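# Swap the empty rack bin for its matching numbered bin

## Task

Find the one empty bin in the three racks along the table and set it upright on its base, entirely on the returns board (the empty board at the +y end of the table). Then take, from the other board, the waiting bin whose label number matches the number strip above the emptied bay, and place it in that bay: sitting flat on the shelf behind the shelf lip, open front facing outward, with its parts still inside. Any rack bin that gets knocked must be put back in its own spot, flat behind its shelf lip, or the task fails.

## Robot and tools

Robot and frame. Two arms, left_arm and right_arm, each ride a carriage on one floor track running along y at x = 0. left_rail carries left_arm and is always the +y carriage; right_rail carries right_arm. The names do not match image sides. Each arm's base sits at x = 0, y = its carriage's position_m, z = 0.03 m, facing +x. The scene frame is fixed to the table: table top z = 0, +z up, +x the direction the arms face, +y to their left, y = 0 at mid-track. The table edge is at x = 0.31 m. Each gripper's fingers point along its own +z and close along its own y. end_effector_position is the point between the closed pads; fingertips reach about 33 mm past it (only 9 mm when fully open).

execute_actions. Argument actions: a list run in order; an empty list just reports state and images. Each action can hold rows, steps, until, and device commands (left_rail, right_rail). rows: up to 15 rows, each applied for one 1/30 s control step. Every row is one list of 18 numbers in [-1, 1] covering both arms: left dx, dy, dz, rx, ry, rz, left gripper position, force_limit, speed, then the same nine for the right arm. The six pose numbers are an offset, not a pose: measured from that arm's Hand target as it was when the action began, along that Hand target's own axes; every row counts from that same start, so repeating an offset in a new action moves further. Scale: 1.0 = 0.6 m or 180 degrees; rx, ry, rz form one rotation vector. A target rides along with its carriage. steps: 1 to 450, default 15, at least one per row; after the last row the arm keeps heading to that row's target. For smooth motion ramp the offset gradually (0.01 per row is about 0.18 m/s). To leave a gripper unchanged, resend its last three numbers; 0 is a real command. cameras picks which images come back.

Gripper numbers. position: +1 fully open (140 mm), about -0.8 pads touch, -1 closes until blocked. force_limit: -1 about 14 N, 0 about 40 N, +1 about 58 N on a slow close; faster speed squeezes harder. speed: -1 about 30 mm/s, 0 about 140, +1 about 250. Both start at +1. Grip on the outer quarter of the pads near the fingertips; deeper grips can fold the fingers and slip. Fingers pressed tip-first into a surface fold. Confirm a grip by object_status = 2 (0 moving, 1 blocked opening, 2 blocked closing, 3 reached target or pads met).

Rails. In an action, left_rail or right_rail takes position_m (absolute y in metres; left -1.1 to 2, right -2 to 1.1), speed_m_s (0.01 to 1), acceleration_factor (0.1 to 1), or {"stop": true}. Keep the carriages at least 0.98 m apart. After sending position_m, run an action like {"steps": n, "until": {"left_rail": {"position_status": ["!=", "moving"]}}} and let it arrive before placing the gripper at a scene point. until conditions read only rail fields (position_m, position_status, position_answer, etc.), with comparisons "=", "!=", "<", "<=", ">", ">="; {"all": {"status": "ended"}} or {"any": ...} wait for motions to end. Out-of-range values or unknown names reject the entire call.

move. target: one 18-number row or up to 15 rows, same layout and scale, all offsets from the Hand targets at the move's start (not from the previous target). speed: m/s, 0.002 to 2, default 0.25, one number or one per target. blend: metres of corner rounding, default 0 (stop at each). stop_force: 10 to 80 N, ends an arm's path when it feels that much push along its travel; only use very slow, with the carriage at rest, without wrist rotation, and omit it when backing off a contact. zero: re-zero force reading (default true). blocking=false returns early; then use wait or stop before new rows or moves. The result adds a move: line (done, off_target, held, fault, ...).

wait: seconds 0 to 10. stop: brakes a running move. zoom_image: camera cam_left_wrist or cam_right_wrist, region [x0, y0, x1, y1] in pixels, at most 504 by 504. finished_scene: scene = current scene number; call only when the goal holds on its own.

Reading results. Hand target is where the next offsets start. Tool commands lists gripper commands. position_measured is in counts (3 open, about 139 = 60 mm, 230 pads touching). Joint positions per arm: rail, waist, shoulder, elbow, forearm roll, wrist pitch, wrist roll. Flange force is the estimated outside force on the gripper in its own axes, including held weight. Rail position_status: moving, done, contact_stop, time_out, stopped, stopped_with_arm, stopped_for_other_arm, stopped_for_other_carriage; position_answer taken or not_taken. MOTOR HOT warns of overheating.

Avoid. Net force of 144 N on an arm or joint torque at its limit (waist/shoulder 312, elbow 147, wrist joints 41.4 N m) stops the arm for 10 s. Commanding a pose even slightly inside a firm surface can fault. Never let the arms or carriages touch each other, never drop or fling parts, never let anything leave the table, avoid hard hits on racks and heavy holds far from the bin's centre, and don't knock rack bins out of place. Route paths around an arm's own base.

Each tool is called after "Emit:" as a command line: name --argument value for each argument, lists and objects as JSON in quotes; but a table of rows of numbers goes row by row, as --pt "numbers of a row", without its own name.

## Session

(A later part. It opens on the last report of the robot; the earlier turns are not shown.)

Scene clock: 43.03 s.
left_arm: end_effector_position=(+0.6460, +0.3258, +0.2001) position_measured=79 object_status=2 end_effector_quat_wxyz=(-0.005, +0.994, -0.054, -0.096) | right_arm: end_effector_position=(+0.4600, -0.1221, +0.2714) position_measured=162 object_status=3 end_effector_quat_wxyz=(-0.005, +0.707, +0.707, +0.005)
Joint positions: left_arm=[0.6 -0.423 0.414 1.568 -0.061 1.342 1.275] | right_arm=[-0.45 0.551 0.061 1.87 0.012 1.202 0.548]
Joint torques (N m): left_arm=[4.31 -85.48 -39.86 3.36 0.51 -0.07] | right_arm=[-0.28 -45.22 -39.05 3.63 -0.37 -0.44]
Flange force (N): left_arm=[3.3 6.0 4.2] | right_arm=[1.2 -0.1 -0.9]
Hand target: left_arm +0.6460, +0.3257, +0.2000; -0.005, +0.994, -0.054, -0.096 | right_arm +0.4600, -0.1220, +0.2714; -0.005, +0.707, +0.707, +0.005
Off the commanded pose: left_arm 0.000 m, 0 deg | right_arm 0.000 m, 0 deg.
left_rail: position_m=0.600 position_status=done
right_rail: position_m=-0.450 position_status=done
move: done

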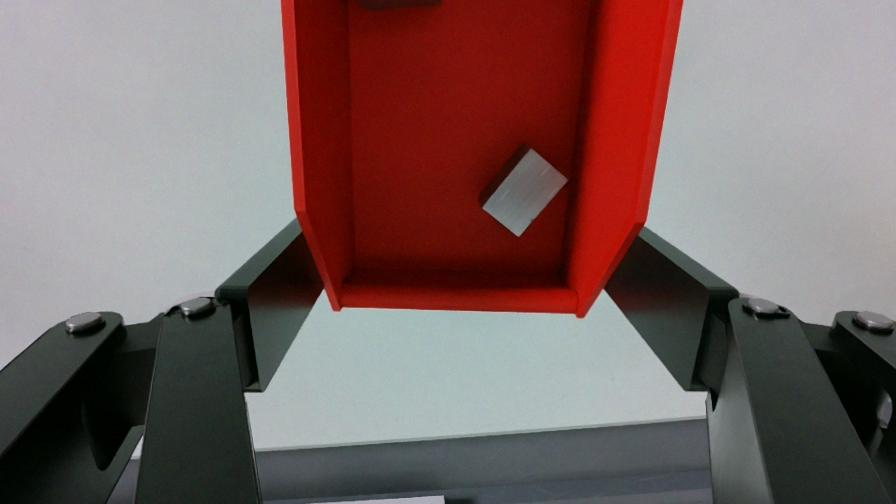

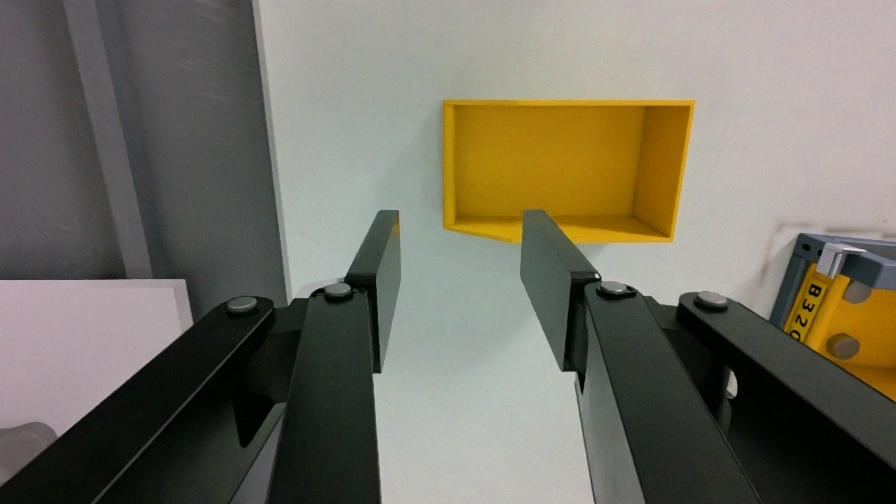

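Emit:
execute_actions --actions '[{"right_rail":{"position_m":-1.2,"acceleration_factor":1},"steps":150,"until":{"right_rail":{"position_status":["!=","moving"]}}},{"left_rail":{"position_m":-0.2,"acceleration_factor":0.6},"steps":200,"until":{"left_rail":{"position_status":["!=","moving"]}}}]'

Scene clock: 48.47 s.
left_arm: end_effector_position=(+0.6460, -0.4742, +0.2000) position_measured=79 object_status=2 end_effector_quat_wxyz=(-0.005, +0.994, -0.054, -0.096) | right_arm: end_effector_position=(+0.4600, -0.8720, +0.2714) position_measured=162 object_status=3 end_effector_quat_wxyz=(-0.005, +0.707, +0.707, +0.005)
Joint positions: left_arm=[-0.2 -0.423 0.414 1.568 -0.061 1.343 1.275] | right_arm=[-1.2 0.551 0.061 1.87 0.012 1.202 0.548]
Joint torques (N m): left_arm=[4.6 -84.23 -39.79 3.39 0.54 -0.05] | right_arm=[0.25 -45.06 -39.05 3.63 -0.34 -0.42]
Flange force (N): left_arm=[1.5 5.8 3.7] | right_arm=[0.2 0.1 -1.2]
Flange force at the end of the 1st action (N): left_arm=[1.5 5.9 3.9] | right_arm=[0.8 -0.8 -1.4]
Hand target: left_arm +0.6460, -0.4742, +0.2000; -0.005, +0.994, -0.054, -0.096 | right_arm +0.4600, -0.8720, +0.2714; -0.005, +0.707, +0.707, +0.005
Tool commands: left_gripper/position=-0.98 left_gripper/force_limit=+1.0 left_gripper/speed=-1.0 right_gripper/position=-0.26 right_gripper/force_limit=+0.5 right_gripper/speed=-0.7
Off the commanded pose: left_arm 0.000 m, 0 deg | right_arm 0.000 m, 0 deg.
left_rail: position_m=-0.200 position_status=done
right_rail: position_m=-1.200 position_status=done

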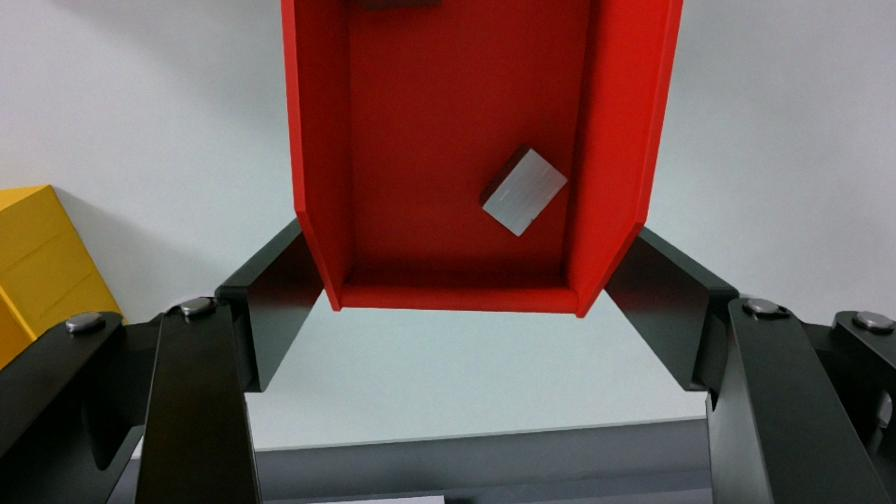

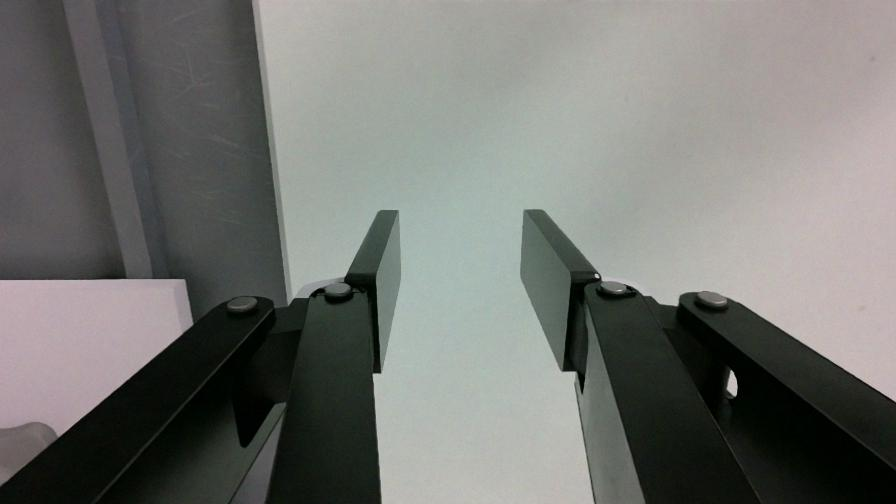

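Emit:
move --target '[0.055,-0.0036,0.1082,0,0,0,-0.98,1,-1,0,0,0,0,0,0,-0.26,0.5,-0.7]' --speed 0.12 --cameras '["cam_left_wrist"]'

Scene clock: 50.40 s.
left_arm: end_effector_position=(+0.6661, -0.4742, +0.1300) position_measured=79 object_status=2 end_effector_quat_wxyz=(-0.005, +0.994, -0.054, -0.096) | right_arm: end_effector_position=(+0.4600, -0.8720, +0.2714) position_measured=162 object_status=3 end_effector_quat_wxyz=(-0.005, +0.707, +0.707, +0.005)
Joint positions: left_arm=[-0.2 -0.412 0.492 1.589 -0.06 1.245 1.291] | right_arm=[-1.2 0.551 0.061 1.87 0.012 1.202 0.548]
Joint torques (N m): left_arm=[4.33 -90.19 -37.94 3.17 0.58 -0.02] | right_arm=[-0.36 -44.94 -39.03 3.63 -0.32 -0.43]
Flange force (N): left_arm=[2.2 5.7 4.2] | right_arm=[1.1 -0.5 -0.7]
Hand target: left_arm +0.6662, -0.4742, +0.1300; -0.005, +0.994, -0.054, -0.096 | right_arm +0.4600, -0.8720, +0.2714; -0.005, +0.707, +0.707, +0.005
Off the commanded pose: left_arm 0.000 m, 0 deg | right_arm 0.000 m, 0 deg.
left_rail: position_m=-0.200 position_status=done
right_rail: position_m=-1.200 position_status=done
move: done
Images, in order (width x height): cam_left_wrist 896x504.

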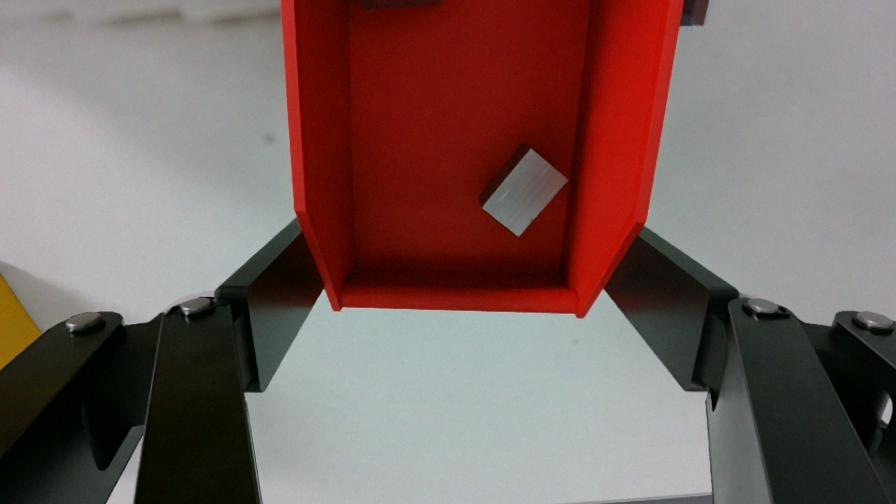

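Emit:
move --target '[0.0083,0,0.0425,0,0,0,-0.98,1,-1,0,0,0,0,0,0,-0.26,0.5,-0.7]' --speed 0.02 --stop_force 10 --cameras '["cam_left_wrist"]'

Scene clock: 53.67 s.
left_arm: end_effector_position=(+0.6662, -0.4742, +0.1040) position_measured=79 object_status=2 end_effector_quat_wxyz=(-0.005, +0.994, -0.054, -0.096) | right_arm: end_effector_position=(+0.4600, -0.8720, +0.2714) position_measured=162 object_status=3 end_effector_quat_wxyz=(-0.005, +0.707, +0.707, +0.005)
Joint positions: left_arm=[-0.2 -0.412 0.513 1.608 -0.061 1.205 1.294] | right_arm=[-1.2 0.551 0.061 1.87 0.012 1.202 0.548]
Joint torques (N m): left_arm=[4.78 -88.14 -35.87 3.21 0.23 -0.1] | right_arm=[0.36 -44.87 -39.03 3.68 -0.35 -0.39]
Flange force (N): left_arm=[-0.2 5.8 0.8] | right_arm=[0.0 0.4 -1.4]
Hand target: left_arm +0.6662, -0.4742, +0.1040; -0.005, +0.994, -0.054, -0.096 | right_arm +0.4600, -0.8720, +0.2714; -0.005, +0.707, +0.707, +0.005
Off the commanded pose: left_arm 0.000 m, 0 deg | right_arm 0.000 m, 0 deg.
left_rail: position_m=-0.200 position_status=done
right_rail: position_m=-1.200 position_status=done
move: done
Images, in order (width x height): cam_left_wrist 896x504.

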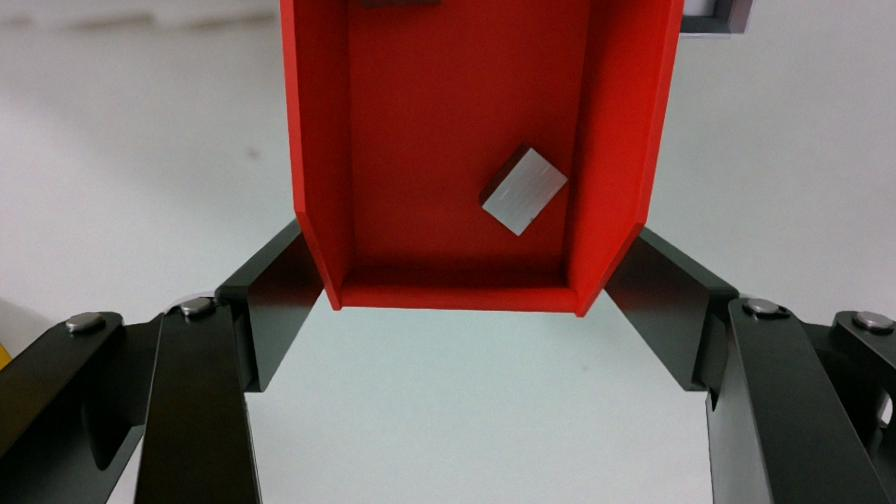

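Emit:
move --target '[0.0834,0,-0.0077,0,0.0111,0,-0.98,1,-1,0,0,0,0,0,0,-0.26,0.5,-0.7]' --speed 0.03 --cameras '["cam_left_wrist"]'

Scene clock: 56.47 s.
left_arm: end_effector_position=(+0.7159, -0.4796, +0.0990) position_measured=79 object_status=2 end_effector_quat_wxyz=(-0.004, +0.995, -0.054, -0.078) | right_arm: end_effector_position=(+0.4600, -0.8720, +0.2714) position_measured=162 object_status=3 end_effector_quat_wxyz=(-0.005, +0.707, +0.707, +0.005)
Joint positions: left_arm=[-0.2 -0.398 0.567 1.524 -0.048 1.201 1.302] | right_arm=[-1.2 0.551 0.061 1.87 0.012 1.202 0.548]
Joint torques (N m): left_arm=[4.48 -96.73 -37.81 3.18 0.34 -0.04] | right_arm=[-0.04 -45.05 -39.01 3.67 -0.35 -0.37]
Flange force (N): left_arm=[1.8 5.2 3.8] | right_arm=[0.6 0.0 -1.1]
Hand target: left_arm +0.7159, -0.4796, +0.0990; -0.004, +0.995, -0.054, -0.078 | right_arm +0.4600, -0.8720, +0.2714; -0.005, +0.707, +0.707, +0.005
Off the commanded pose: left_arm 0.000 m, 0 deg | right_arm 0.000 m, 0 deg.
left_rail: position_m=-0.200 position_status=done
right_rail: position_m=-1.200 position_status=done
move: done
Images, in order (width x height): cam_left_wrist 896x504.

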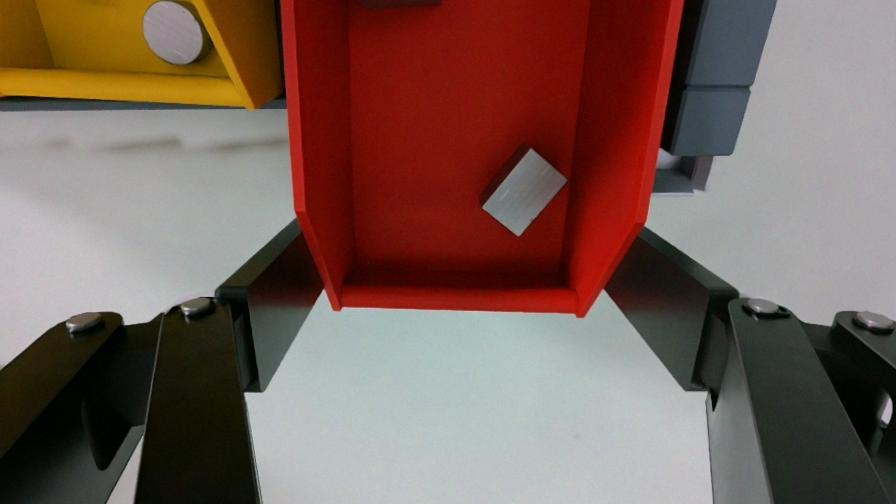

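Emit:
move --target '[0.0025,0,0.0155,0,0,0,-0.98,1,-1,0,0,0,0,0,0,-0.26,0.5,-0.7]' --speed 0.012 --stop_force 10 --cameras '["cam_left_wrist"]'

Scene clock: 58.13 s.
left_arm: end_effector_position=(+0.7159, -0.4796, +0.0896) position_measured=79 object_status=2 end_effector_quat_wxyz=(-0.004, +0.995, -0.054, -0.078) | right_arm: end_effector_position=(+0.4600, -0.8720, +0.2714) position_measured=162 object_status=3 end_effector_quat_wxyz=(-0.005, +0.707, +0.707, +0.005)
Joint positions: left_arm=[-0.2 -0.398 0.575 1.53 -0.048 1.187 1.302] | right_arm=[-1.2 0.551 0.061 1.87 0.012 1.202 0.548]
Joint torques (N m): left_arm=[5.12 -92.95 -36.02 3.43 -0.03 -0.14] | right_arm=[0.26 -45.01 -38.91 3.62 -0.34 -0.4]
Flange force (N): left_arm=[-1.2 5.7 -0.6] | right_arm=[0.3 0.4 -1.3]
Hand target: left_arm +0.7159, -0.4796, +0.0896; -0.004, +0.995, -0.054, -0.078 | right_arm +0.4600, -0.8720, +0.2714; -0.005, +0.707, +0.707, +0.005
Off the commanded pose: left_arm 0.000 m, 0 deg | right_arm 0.000 m, 0 deg.
left_rail: position_m=-0.200 position_status=done
right_rail: position_m=-1.200 position_status=done
move: done
Images, in order (width x height): cam_left_wrist 896x504.

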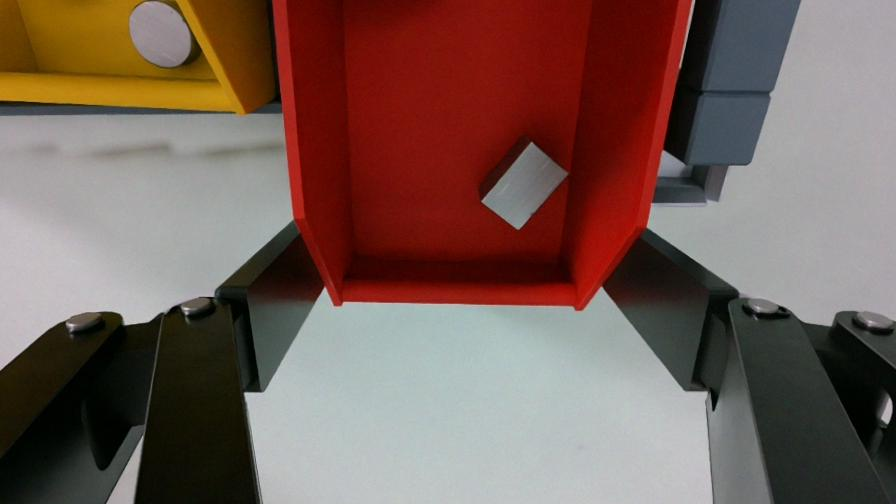

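Emit:
execute_actions --actions '[{"rows":[[0,0,-0.001,0,0,0,0.68,0,-1,0,0,0,0,0,0,-0.26,0.5,-0.7]],"steps":40}]' --cameras '["cam_left_wrist"]'

Scene clock: 59.97 s.
left_arm: end_effector_position=(+0.7160, -0.4796, +0.0902) position_measured=44 object_status=3 end_effector_quat_wxyz=(-0.004, +0.995, -0.054, -0.078) | right_arm: end_effector_position=(+0.4600, -0.8720, +0.2714) position_measured=162 object_status=3 end_effector_quat_wxyz=(-0.005, +0.707, +0.707, +0.005)
Joint positions: left_arm=[-0.2 -0.398 0.575 1.53 -0.048 1.188 1.302] | right_arm=[-1.2 0.551 0.061 1.87 0.012 1.202 0.548]
Joint torques (N m): left_arm=[4.2 -94.35 -35.88 3.15 0.36 -0.06] | right_arm=[-0.13 -44.95 -39.09 3.65 -0.34 -0.44]
Flange force (N): left_arm=[1.3 5.1 0.6] | right_arm=[0.8 -0.2 -1.0]
Hand target: left_arm +0.7160, -0.4796, +0.0902; -0.004, +0.995, -0.054, -0.078 | right_arm +0.4600, -0.8720, +0.2714; -0.005, +0.707, +0.707, +0.005
Off the commanded pose: left_arm 0.000 m, 0 deg | right_arm 0.000 m, 0 deg.
left_rail: position_m=-0.200 position_status=done
right_rail: position_m=-1.200 position_status=done
Images, in order (width x height): cam_left_wrist 896x504.

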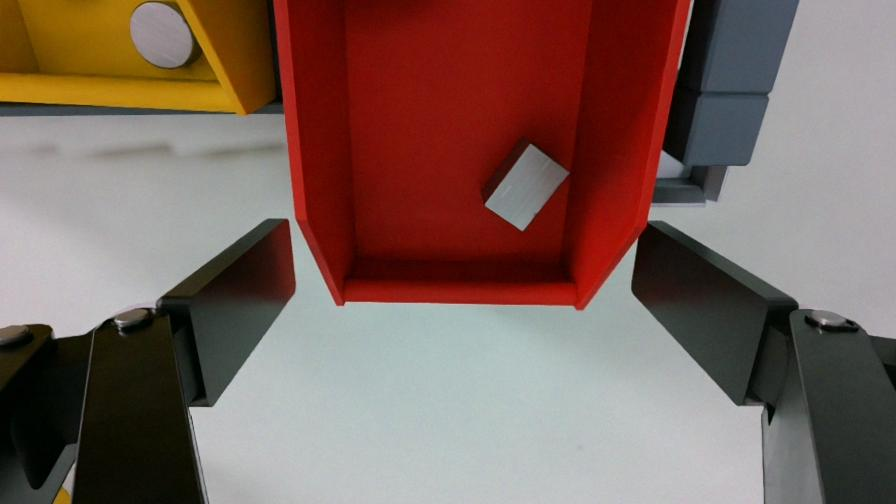

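Emit:
move --pt "-0.0312 0 -0.1975 0 0 0 0.68 0 -1 0 0 0 0 0 0 -0.26 0.5 -0.7" --pt "-0.3162 0.1815 -0.2369 -0.0027 0.05 -0.0344 0.68 0 -1 -0.1267 0.4013 0.119 0.0444 0.0024 0.0344 -0.26 0.5 -0.7" --speed '[0.12,0.3]' --blend '[0.03,0]'

Scene clock: 63.97 s.
left_arm: end_effector_position=(+0.5401, -0.5700, +0.2602) position_measured=44 object_status=3 end_effector_quat_wxyz=(+0.000, +1.000, +0.000, +0.000) | right_arm: end_effector_position=(+0.7008, -0.9473, +0.1992) position_measured=162 object_status=3 end_effector_quat_wxyz=(-0.057, +0.742, +0.666, -0.042)
Joint positions: left_arm=[-0.2 -0.653 0.212 1.717 0 1.213 0.917] | right_arm=[-1.2 0.271 0.446 1.516 0.067 1.305 0.357]
Joint torques (N m): left_arm=[3.87 -61.91 -39.44 3.59 0.03 -0.06] | right_arm=[-0.01 -82.32 -37.99 3.75 0.03 -0.41]
Flange force (N): left_arm=[-2.4 4.9 -0.3] | right_arm=[0.8 0.4 -1.2]
Hand target: left_arm +0.5401, -0.5701, +0.2603; +0.000, +1.000, +0.000, +0.000 | right_arm +0.7008, -0.9473, +0.1991; -0.057, +0.742, +0.666, -0.042
Off the commanded pose: left_arm 0.000 m, 0 deg | right_arm 0.000 m, 0 deg.
left_rail: position_m=-0.200 position_status=done
right_rail: position_m=-1.200 position_status=done
move: done

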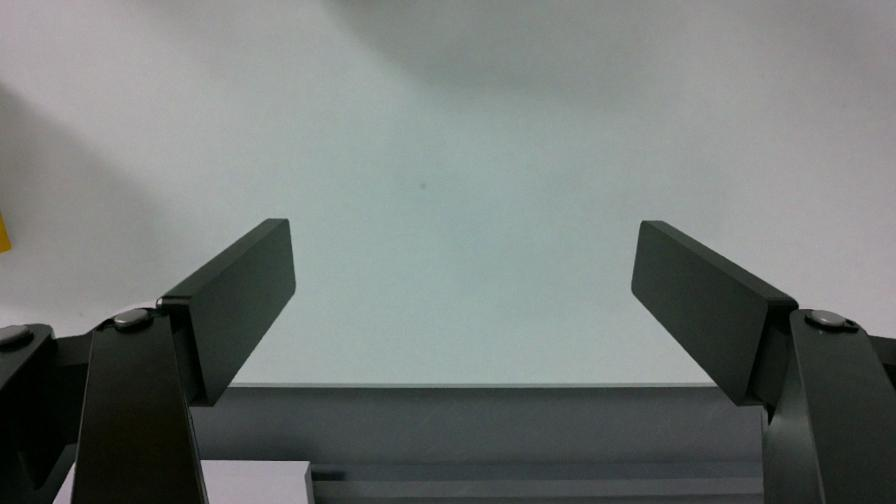

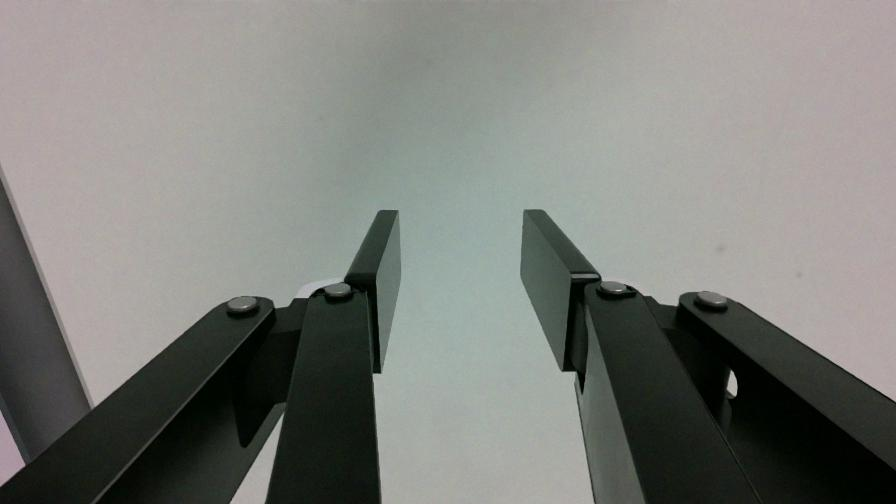

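Emit:
execute_actions --actions '[{"left_rail":{"position_m":0.25,"acceleration_factor":1},"steps":150,"until":{"left_rail":{"position_status":["!=","moving"]}}},{"right_rail":{"position_m":-0.735,"acceleration_factor":1},"steps":150,"until":{"right_rail":{"position_status":["!=","moving"]}}}]'

Scene clock: 67.70 s.
left_arm: end_effector_position=(+0.5401, -0.1201, +0.2602) position_measured=44 object_status=3 end_effector_quat_wxyz=(+0.000, +1.000, +0.000, +0.000) | right_arm: end_effector_position=(+0.7008, -0.4823, +0.1991) position_measured=162 object_status=3 end_effector_quat_wxyz=(-0.057, +0.742, +0.666, -0.042)
Joint positions: left_arm=[0.25 -0.653 0.212 1.717 0 1.213 0.917] | right_arm=[-0.735 0.271 0.446 1.516 0.067 1.305 0.357]
Joint torques (N m): left_arm=[3.95 -62.18 -39.33 3.61 0.04 -0.05] | right_arm=[0.51 -82.81 -38.19 3.79 0.02 -0.41]
Flange force (N): left_arm=[-2.1 5.3 -0.2] | right_arm=[0.4 1.1 -1.3]
Flange force at the end of the 1st action (N): left_arm=[-1.5 7.0 0.5] | right_arm=[0.4 0.3 -1.1]
Hand target: left_arm +0.5401, -0.1201, +0.2603; +0.000, +1.000, +0.000, +0.000 | right_arm +0.7008, -0.4823, +0.1991; -0.057, +0.742, +0.666, -0.042
Tool commands: left_gripper/position=+0.68 left_gripper/force_limit=+0.0 left_gripper/speed=-1.0 right_gripper/position=-0.26 right_gripper/force_limit=+0.5 right_gripper/speed=-0.7
Off the commanded pose: left_arm 0.000 m, 0 deg | right_arm 0.000 m, 0 deg.
left_rail: position_m=0.250 position_status=done
right_rail: position_m=-0.735 position_status=done

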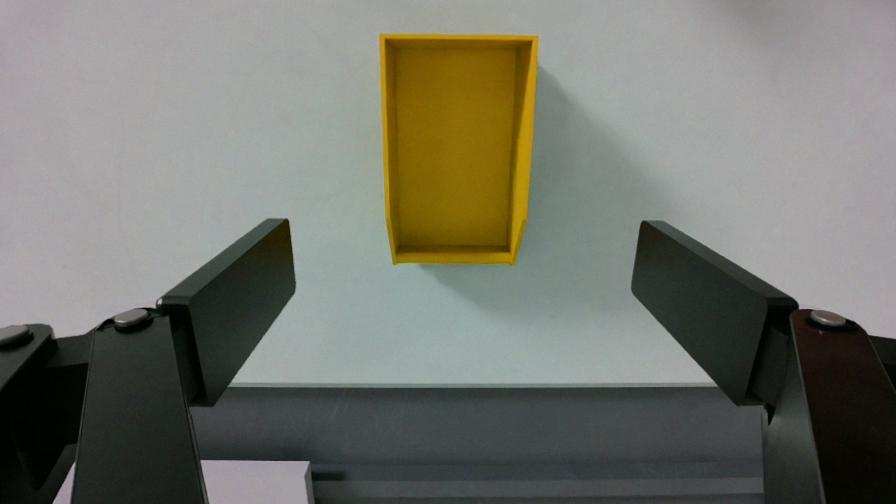

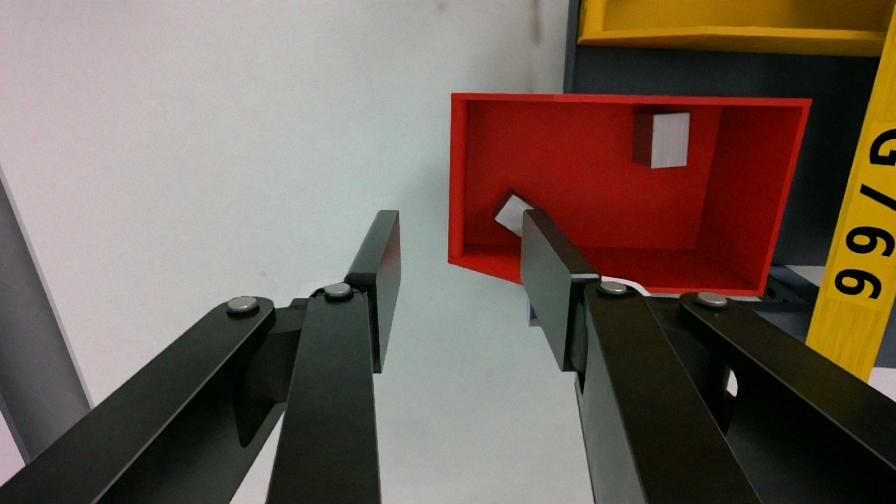

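Emit:
zoom_image --camera "cam_right_wrist" --region '[430, 0, 896, 320]'

Scaled by 1.082 from the camera's 896x504 image, which has a finer 1280x720 frame.

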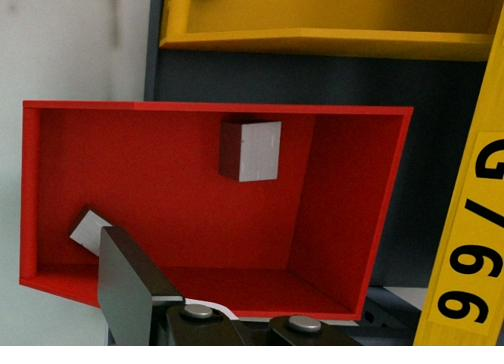

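Emit:
move --target '[0.0112,0.0028,0.3005,0,0,0,0.68,0,-1,0,0,-0.17,0,0,0,-0.26,0.5,-0.7]' --speed 0.2

Scene clock: 72.37 s.
left_arm: end_effector_position=(+0.5469, -0.1217, +0.0800) position_measured=44 object_status=3 end_effector_quat_wxyz=(+0.000, +1.000, +0.000, +0.000) | right_arm: end_effector_position=(+0.7148, -0.4852, +0.3002) position_measured=162 object_status=3 end_effector_quat_wxyz=(-0.057, +0.742, +0.666, -0.042)
Joint positions: left_arm=[0.25 -0.649 0.368 1.876 0 0.898 0.921] | right_arm=[-0.735 0.263 0.416 1.371 0.064 1.48 0.361]
Joint torques (N m): left_arm=[4.56 -72.41 -32.9 2.93 0.05 -0.06] | right_arm=[0.26 -81.93 -40.19 3.96 0.04 -0.47]
Flange force (N): left_arm=[-1.7 6.6 1.2] | right_arm=[0.7 0.6 -1.3]
Hand target: left_arm +0.5468, -0.1217, +0.0800; +0.000, +1.000, +0.000, +0.000 | right_arm +0.7148, -0.4852, +0.3001; -0.057, +0.742, +0.666, -0.042
Off the commanded pose: left_arm 0.000 m, 0 deg | right_arm 0.000 m, 0 deg.
left_rail: position_m=0.250 position_status=done
right_rail: position_m=-0.735 position_status=done
move: done

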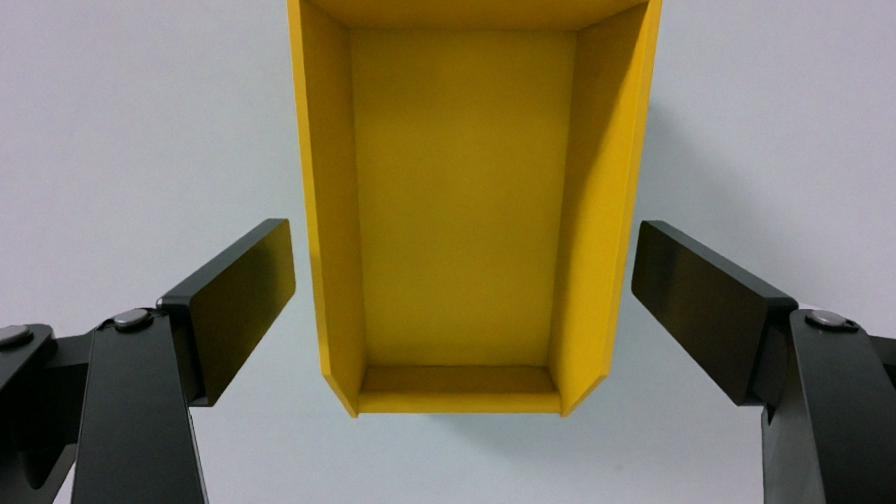

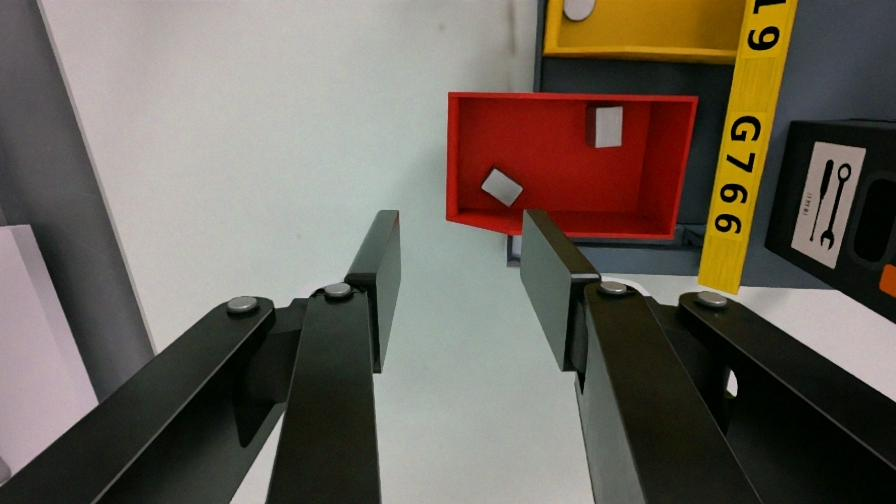

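Emit:
zoom_image --camera "cam_right_wrist" --region '[500, 0, 896, 300]'

Emit:
execute_actions --actions '[{"rows":[[0,0,0,0,0,0,-1,0,-1,0,0,0,0,0,0,-0.26,0.5,-0.7]],"steps":50}]' --cameras '[]'

Scaled by 1.273 from the camera's 896x504 image, which has a finer 1280x720 frame.

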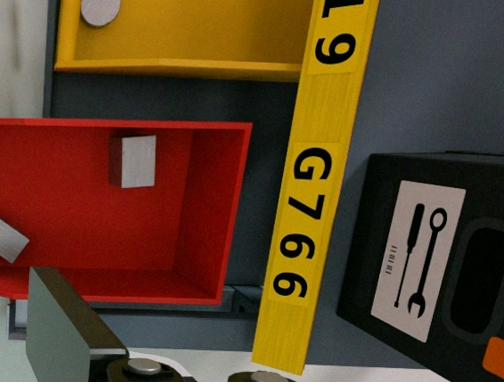

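Scene clock: 74.80 s.
left_arm: end_effector_position=(+0.5468, -0.1217, +0.0800) position_measured=78 object_status=2 end_effector_quat_wxyz=(+0.000, +1.000, +0.000, +0.000) | right_arm: end_effector_position=(+0.7148, -0.4852, +0.3001) position_measured=162 object_status=3 end_effector_quat_wxyz=(-0.057, +0.742, +0.666, -0.042)
Joint positions: left_arm=[0.25 -0.649 0.368 1.876 0 0.898 0.921] | right_arm=[-0.735 0.263 0.417 1.371 0.064 1.48 0.361]
Joint torques (N m): left_arm=[2.58 -60.36 -30.64 2.39 -2.48 -0.07] | right_arm=[0.33 -81.59 -40.15 3.97 0.04 -0.47]
Flange force (N): left_arm=[-7.9 -1.4 -17.2] | right_arm=[0.5 0.4 -1.8]
Hand target: left_arm +0.5468, -0.1217, +0.0800; +0.000, +1.000, +0.000, +0.000 | right_arm +0.7148, -0.4852, +0.3001; -0.057, +0.742, +0.666, -0.042
Off the commanded pose: left_arm 0.000 m, 0 deg | right_arm 0.000 m, 0 deg.
left_rail: position_m=0.250 position_status=done
right_rail: position_m=-0.735 position_status=done
No camera images: "cameras" was empty.

Emit:
move --target '[0,-0.25,-0.333,0,0,0,-1,0,-1,0.12,0,0,0,0,0,-0.26,0.5,-0.7]' --speed 0.18

Scene clock: 78.00 s.
left_arm: end_effector_position=(+0.5468, +0.0284, +0.2797) position_measured=78 object_status=2 end_effector_quat_wxyz=(+0.000, +1.000, +0.000, +0.000) | right_arm: end_effector_position=(+0.7227, -0.4137, +0.3011) position_measured=162 object_status=3 end_effector_quat_wxyz=(-0.057, +0.742, +0.666, -0.042)
Joint positions: left_arm=[0.25 -0.444 0.101 1.812 0 1.229 1.127] | right_arm=[-0.735 0.344 0.468 1.293 0.074 1.501 0.442]
Joint torques (N m): left_arm=[3.84 -51.06 -40.21 3.61 0.01 -0.07] | right_arm=[0.11 -87.12 -40.61 4.03 0.01 -0.4]
Flange force (N): left_arm=[-1.9 5.8 0.5] | right_arm=[0.7 0.3 -1.1]
Hand target: left_arm +0.5468, +0.0284, +0.2798; +0.000, +1.000, +0.000, +0.000 | right_arm +0.7227, -0.4136, +0.3011; -0.057, +0.742, +0.666, -0.042
Off the commanded pose: left_arm 0.000 m, 0 deg | right_arm 0.000 m, 0 deg.
left_rail: position_m=0.250 position_status=done
right_rail: position_m=-0.735 position_status=done
move: done

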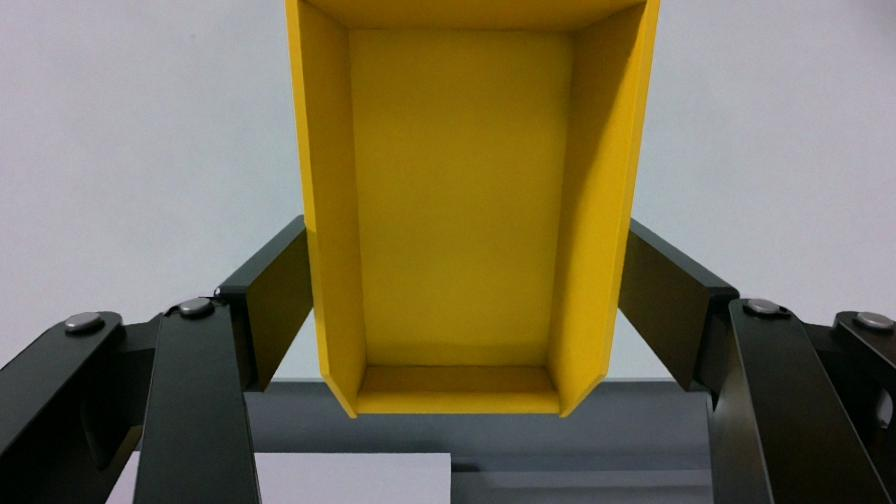

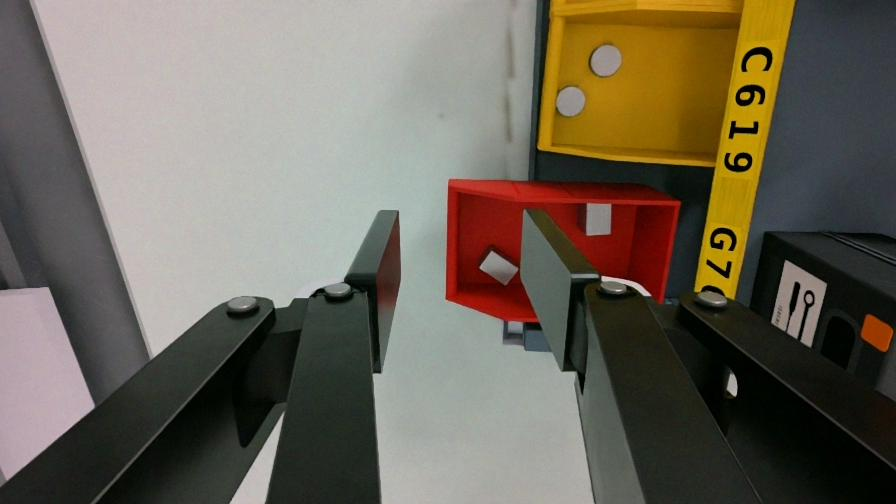

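Emit:
execute_actions --actions '[{"left_rail":{"position_m":2.0,"acceleration_factor":0.7},"steps":1}]' --cameras '["cam_right_wrist"]'

Emit:
zoom_image --camera "cam_right_wrist" --region '[430, 0, 896, 350]'

Scene clock: 81.20 s.
left_arm: end_effector_position=(+0.5468, +1.6477, +0.2798) position_measured=78 object_status=2 end_effector_quat_wxyz=(+0.000, +1.000, +0.000, +0.000) end_effector_velocity=(+0.000, +0.364, +0.000) end_effector_angular_velocity=(+0.001, +0.001, +0.001) | right_arm: end_effector_position=(+0.7227, -0.4137, +0.3011) position_measured=162 object_status=3 end_effector_quat_wxyz=(-0.057, +0.742, +0.666, -0.042)
Joint positions: left_arm=[1.869 -0.444 0.1 1.812 0 1.229 1.127] | right_arm=[-0.735 0.344 0.468 1.293 0.074 1.501 0.442]
Joint velocities: left_arm=[0.363 0 0 0.001 0.001 0 -0.001] | right_arm=[within noise]
Joint torques (N m): left_arm=[1.1 -49.25 -40.7 3.51 -0.09 -0.05] | right_arm=[-0.01 -86.8 -40.53 4.02 -0.02 -0.45]
Flange force (N): left_arm=[-3.4 0.2 0.1] | right_arm=[0.8 0.2 -1.3]
Hand target: left_arm +0.5468, +1.6477, +0.2798; +0.000, +1.000, +0.000, +0.000 | right_arm +0.7227, -0.4137, +0.3011; -0.057, +0.742, +0.666, -0.042
Tool commands: left_gripper/position=-1.0 left_gripper/force_limit=+0.0 left_gripper/speed=-1.0 right_gripper/position=-0.26 right_gripper/force_limit=+0.5 right_gripper/speed=-0.7
Off the commanded pose: left_arm 0.000 m, 0 deg | right_arm 0.000 m, 0 deg.
left_rail: position_m=1.869 position_m_goal=2.000 position_status=moving position_answer=taken
right_rail: position_m=-0.735 position_status=done
not at rest: the robot was still moving 3 seconds after this call's last action.
Images, in order (width x height): cam_right_wrist 896x504.

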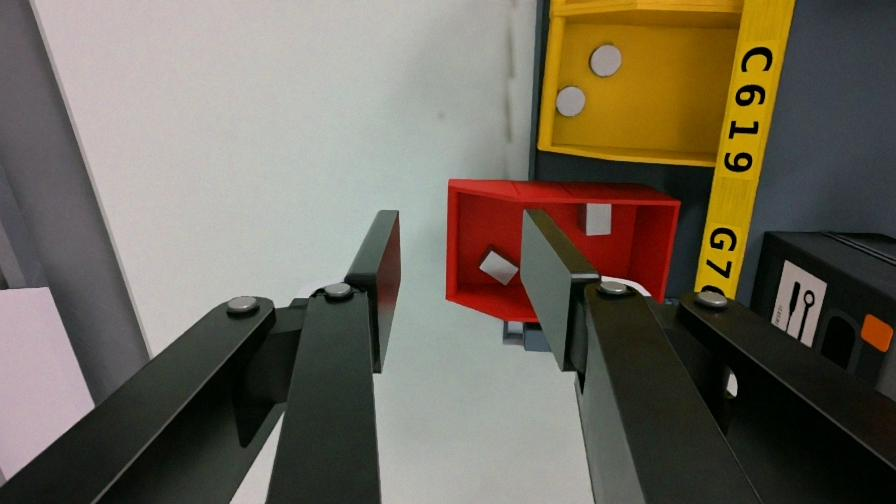

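Scaled by 1.082 from the camera's 896x504 image, which has a finer 1280x720 frame.

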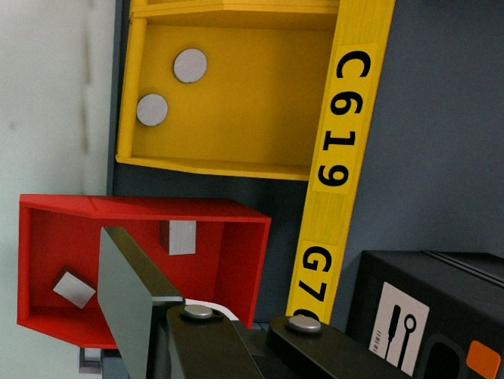

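Emit:
execute_actions --actions '[{"steps":30,"until":{"left_rail":{"position_status":["!=","moving"]}}}]' --cameras '[]'

Emit:
move --target '[0.1887,-0.8733,0,0,0,0,-1,0,-1,0.0853,0.1172,0.2887,-0.0449,-0.0044,0,-0.26,0.5,-0.7]' --speed 0.3

Scene clock: 82.70 s.
left_arm: end_effector_position=(+0.5468, +1.7780, +0.2797) position_measured=78 object_status=2 end_effector_quat_wxyz=(+0.000, +1.000, +0.000, +0.000) | right_arm: end_effector_position=(+0.7227, -0.4137, +0.3011) position_measured=162 object_status=3 end_effector_quat_wxyz=(-0.057, +0.742, +0.666, -0.042)
Joint positions: left_arm=[2 -0.444 0.101 1.812 0 1.229 1.127] | right_arm=[-0.735 0.344 0.468 1.293 0.074 1.501 0.442]
Joint torques (N m): left_arm=[4.33 -51.45 -40.36 3.61 0.02 -0.08] | right_arm=[0.24 -87.18 -40.71 4.02 0.05 -0.38]
Flange force (N): left_arm=[-1.9 6.6 1.0] | right_arm=[0.5 0.3 -1.1]
Hand target: left_arm +0.5468, +1.7780, +0.2798; +0.000, +1.000, +0.000, +0.000 | right_arm +0.7227, -0.4137, +0.3011; -0.057, +0.742, +0.666, -0.042
Tool commands: left_gripper/position=-1.0 left_gripper/force_limit=+0.0 left_gripper/speed=-1.0 right_gripper/position=-0.26 right_gripper/force_limit=+0.5 right_gripper/speed=-0.7
Off the commanded pose: left_arm 0.000 m, 0 deg | right_arm 0.000 m, 0 deg.
left_rail: position_m=2.000 position_status=done
right_rail: position_m=-0.735 position_status=done
No camera images: "cameras" was empty.

Scene clock: 84.90 s.
left_arm: end_effector_position=(+0.6599, +2.3019, +0.2798) position_measured=78 object_status=2 end_effector_quat_wxyz=(+0.000, +1.000, +0.000, +0.000) | right_arm: end_effector_position=(+0.7737, -0.3652, +0.1206) position_measured=162 object_status=3 end_effector_quat_wxyz=(+0.000, +0.744, +0.668, +0.000)
Joint positions: left_arm=[2 0.382 0.311 1.551 0 1.279 1.953] | right_arm=[-0.735 0.406 0.603 1.411 0 1.126 0.514]
Joint torques (N m): left_arm=[3.24 -75.16 -40.89 3.62 0.01 -0.05] | right_arm=[0.39 -95.96 -37.74 3.49 -0.3 -0.44]
Flange force (N): left_arm=[5.1 2.5 1.4] | right_arm=[0.3 0.4 -0.5]
Hand target: left_arm +0.6599, +2.3020, +0.2798; +0.000, +1.000, +0.000, +0.000 | right_arm +0.7737, -0.3652, +0.1205; +0.000, +0.744, +0.668, +0.000
Off the commanded pose: left_arm 0.000 m, 0 deg | right_arm 0.000 m, 0 deg.
left_rail: position_m=2.000 position_status=done
right_rail: position_m=-0.735 position_status=done
move: done

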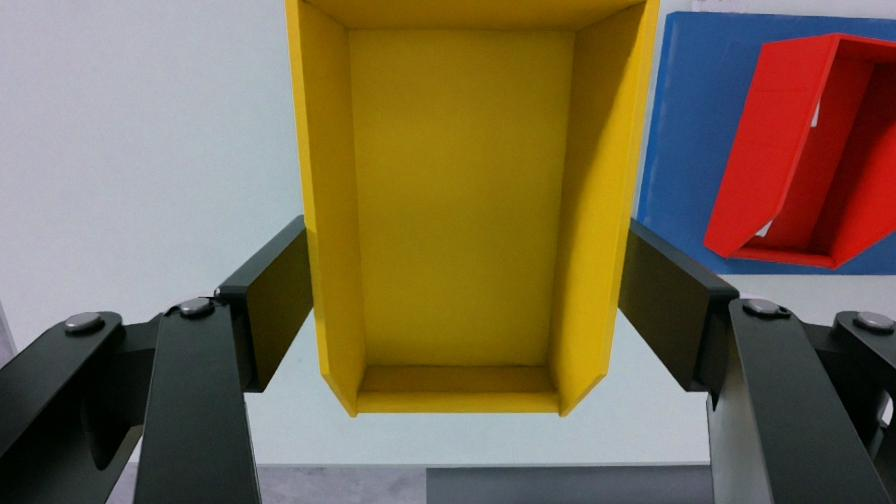

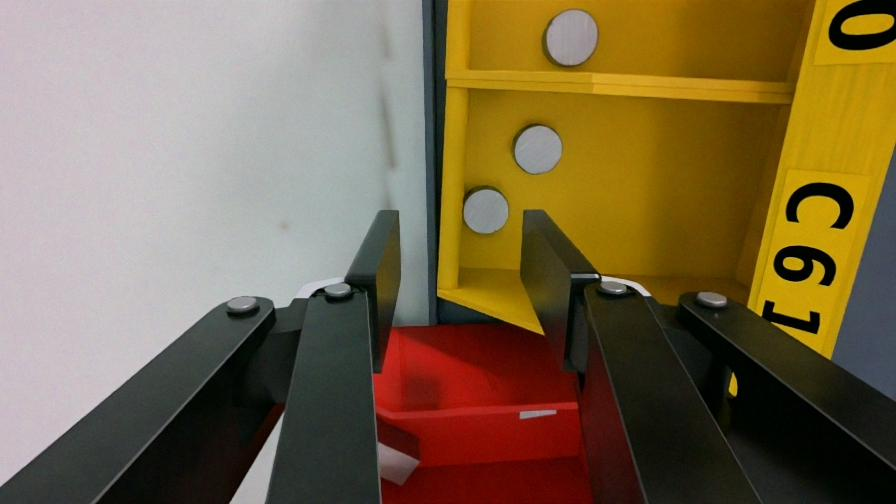

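Emit:
move --target '[0,0,0.275,0,0,0,-1,0,-1,0.1333,0,-0.1667,0,0,0,-0.26,0.5,-0.7]' --speed 0.15 --cameras '["cam_right_wrist"]'

Emit:
move --target '[0,0,0.045,0,0,0,-1,0,-1,0,0,0,0,0,0,-0.26,0.5,-0.7]' --speed 0.015 --stop_force 10 --cameras '["cam_left_wrist"]'

Scene clock: 87.43 s.
left_arm: end_effector_position=(+0.6599, +2.3020, +0.1149) position_measured=78 object_status=2 end_effector_quat_wxyz=(+0.000, +1.000, +0.000, +0.000) | right_arm: end_effector_position=(+0.7822, -0.2857, +0.2205) position_measured=162 object_status=3 end_effector_quat_wxyz=(+0.000, +0.744, +0.668, +0.000)
Joint positions: left_arm=[2 0.382 0.422 1.717 0 1.002 1.953] | right_arm=[-0.735 0.483 0.617 1.198 0 1.326 0.591]
Joint torques (N m): left_arm=[3.96 -81.36 -36.15 3.17 -0.01 -0.08] | right_arm=[0.29 -100.28 -40.25 3.78 -0.3 -0.46]
Flange force (N): left_arm=[5.2 3.7 2.7] | right_arm=[1.1 1.3 -0.8]
Hand target: left_arm +0.6599, +2.3020, +0.1148; +0.000, +1.000, +0.000, +0.000 | right_arm +0.7822, -0.2857, +0.2206; +0.000, +0.744, +0.668, +0.000
Off the commanded pose: left_arm 0.000 m, 0 deg | right_arm 0.000 m, 0 deg.
left_rail: position_m=2.000 position_status=done
right_rail: position_m=-0.735 position_status=done
move: done
Images, in order (width x height): cam_right_wrist 896x504.

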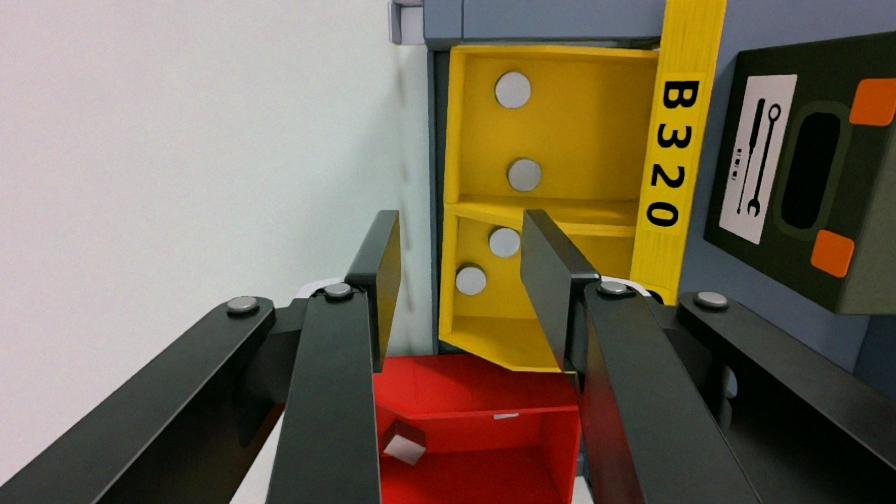

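Scene clock: 89.13 s.
left_arm: end_effector_position=(+0.6599, +2.3020, +0.0980) position_measured=78 object_status=2 end_effector_quat_wxyz=(+0.000, +1.000, +0.000, +0.000) | right_arm: end_effector_position=(+0.7822, -0.2857, +0.2205) position_measured=162 object_status=3 end_effector_quat_wxyz=(+0.000, +0.744, +0.668, +0.000)
Joint positions: left_arm=[2 0.382 0.437 1.73 0 0.975 1.953] | right_arm=[-0.735 0.483 0.617 1.198 0 1.326 0.591]
Joint torques (N m): left_arm=[7.38 -64.45 -29.69 4.08 -2.24 0.06] | right_arm=[0.3 -100.03 -40.33 3.85 -0.35 -0.39]
Flange force (N): left_arm=[-2.0 12.4 -21.4] | right_arm=[0.7 0.9 -1.1]
Hand target: left_arm +0.6599, +2.3020, +0.0981; +0.000, +1.000, +0.000, +0.000 (not the last commanded pose) | right_arm +0.7822, -0.2857, +0.2206; +0.000, +0.744, +0.668, +0.000
Off the commanded pose: left_arm 0.010 m, 0 deg | right_arm 0.000 m, 0 deg.
left_rail: position_m=2.000 position_status=done
right_rail: position_m=-0.735 position_status=done
move: contact (left_arm)
Images, in order (width x height): cam_left_wrist 896x504.

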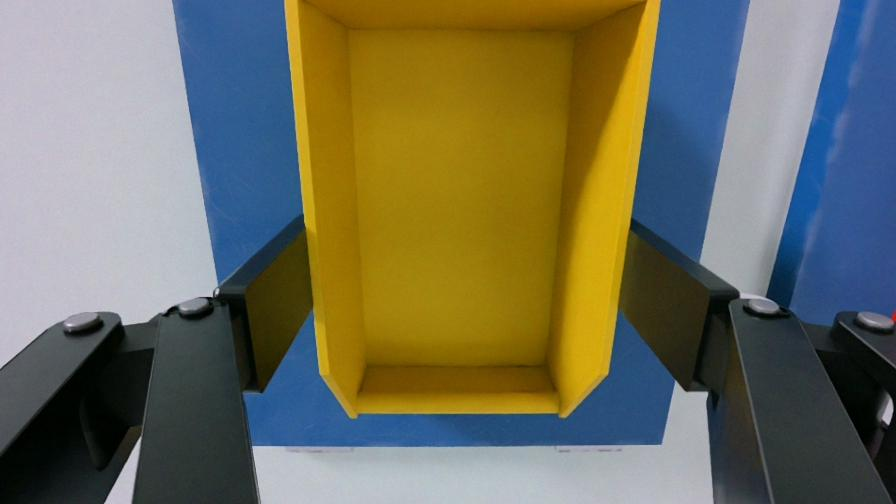

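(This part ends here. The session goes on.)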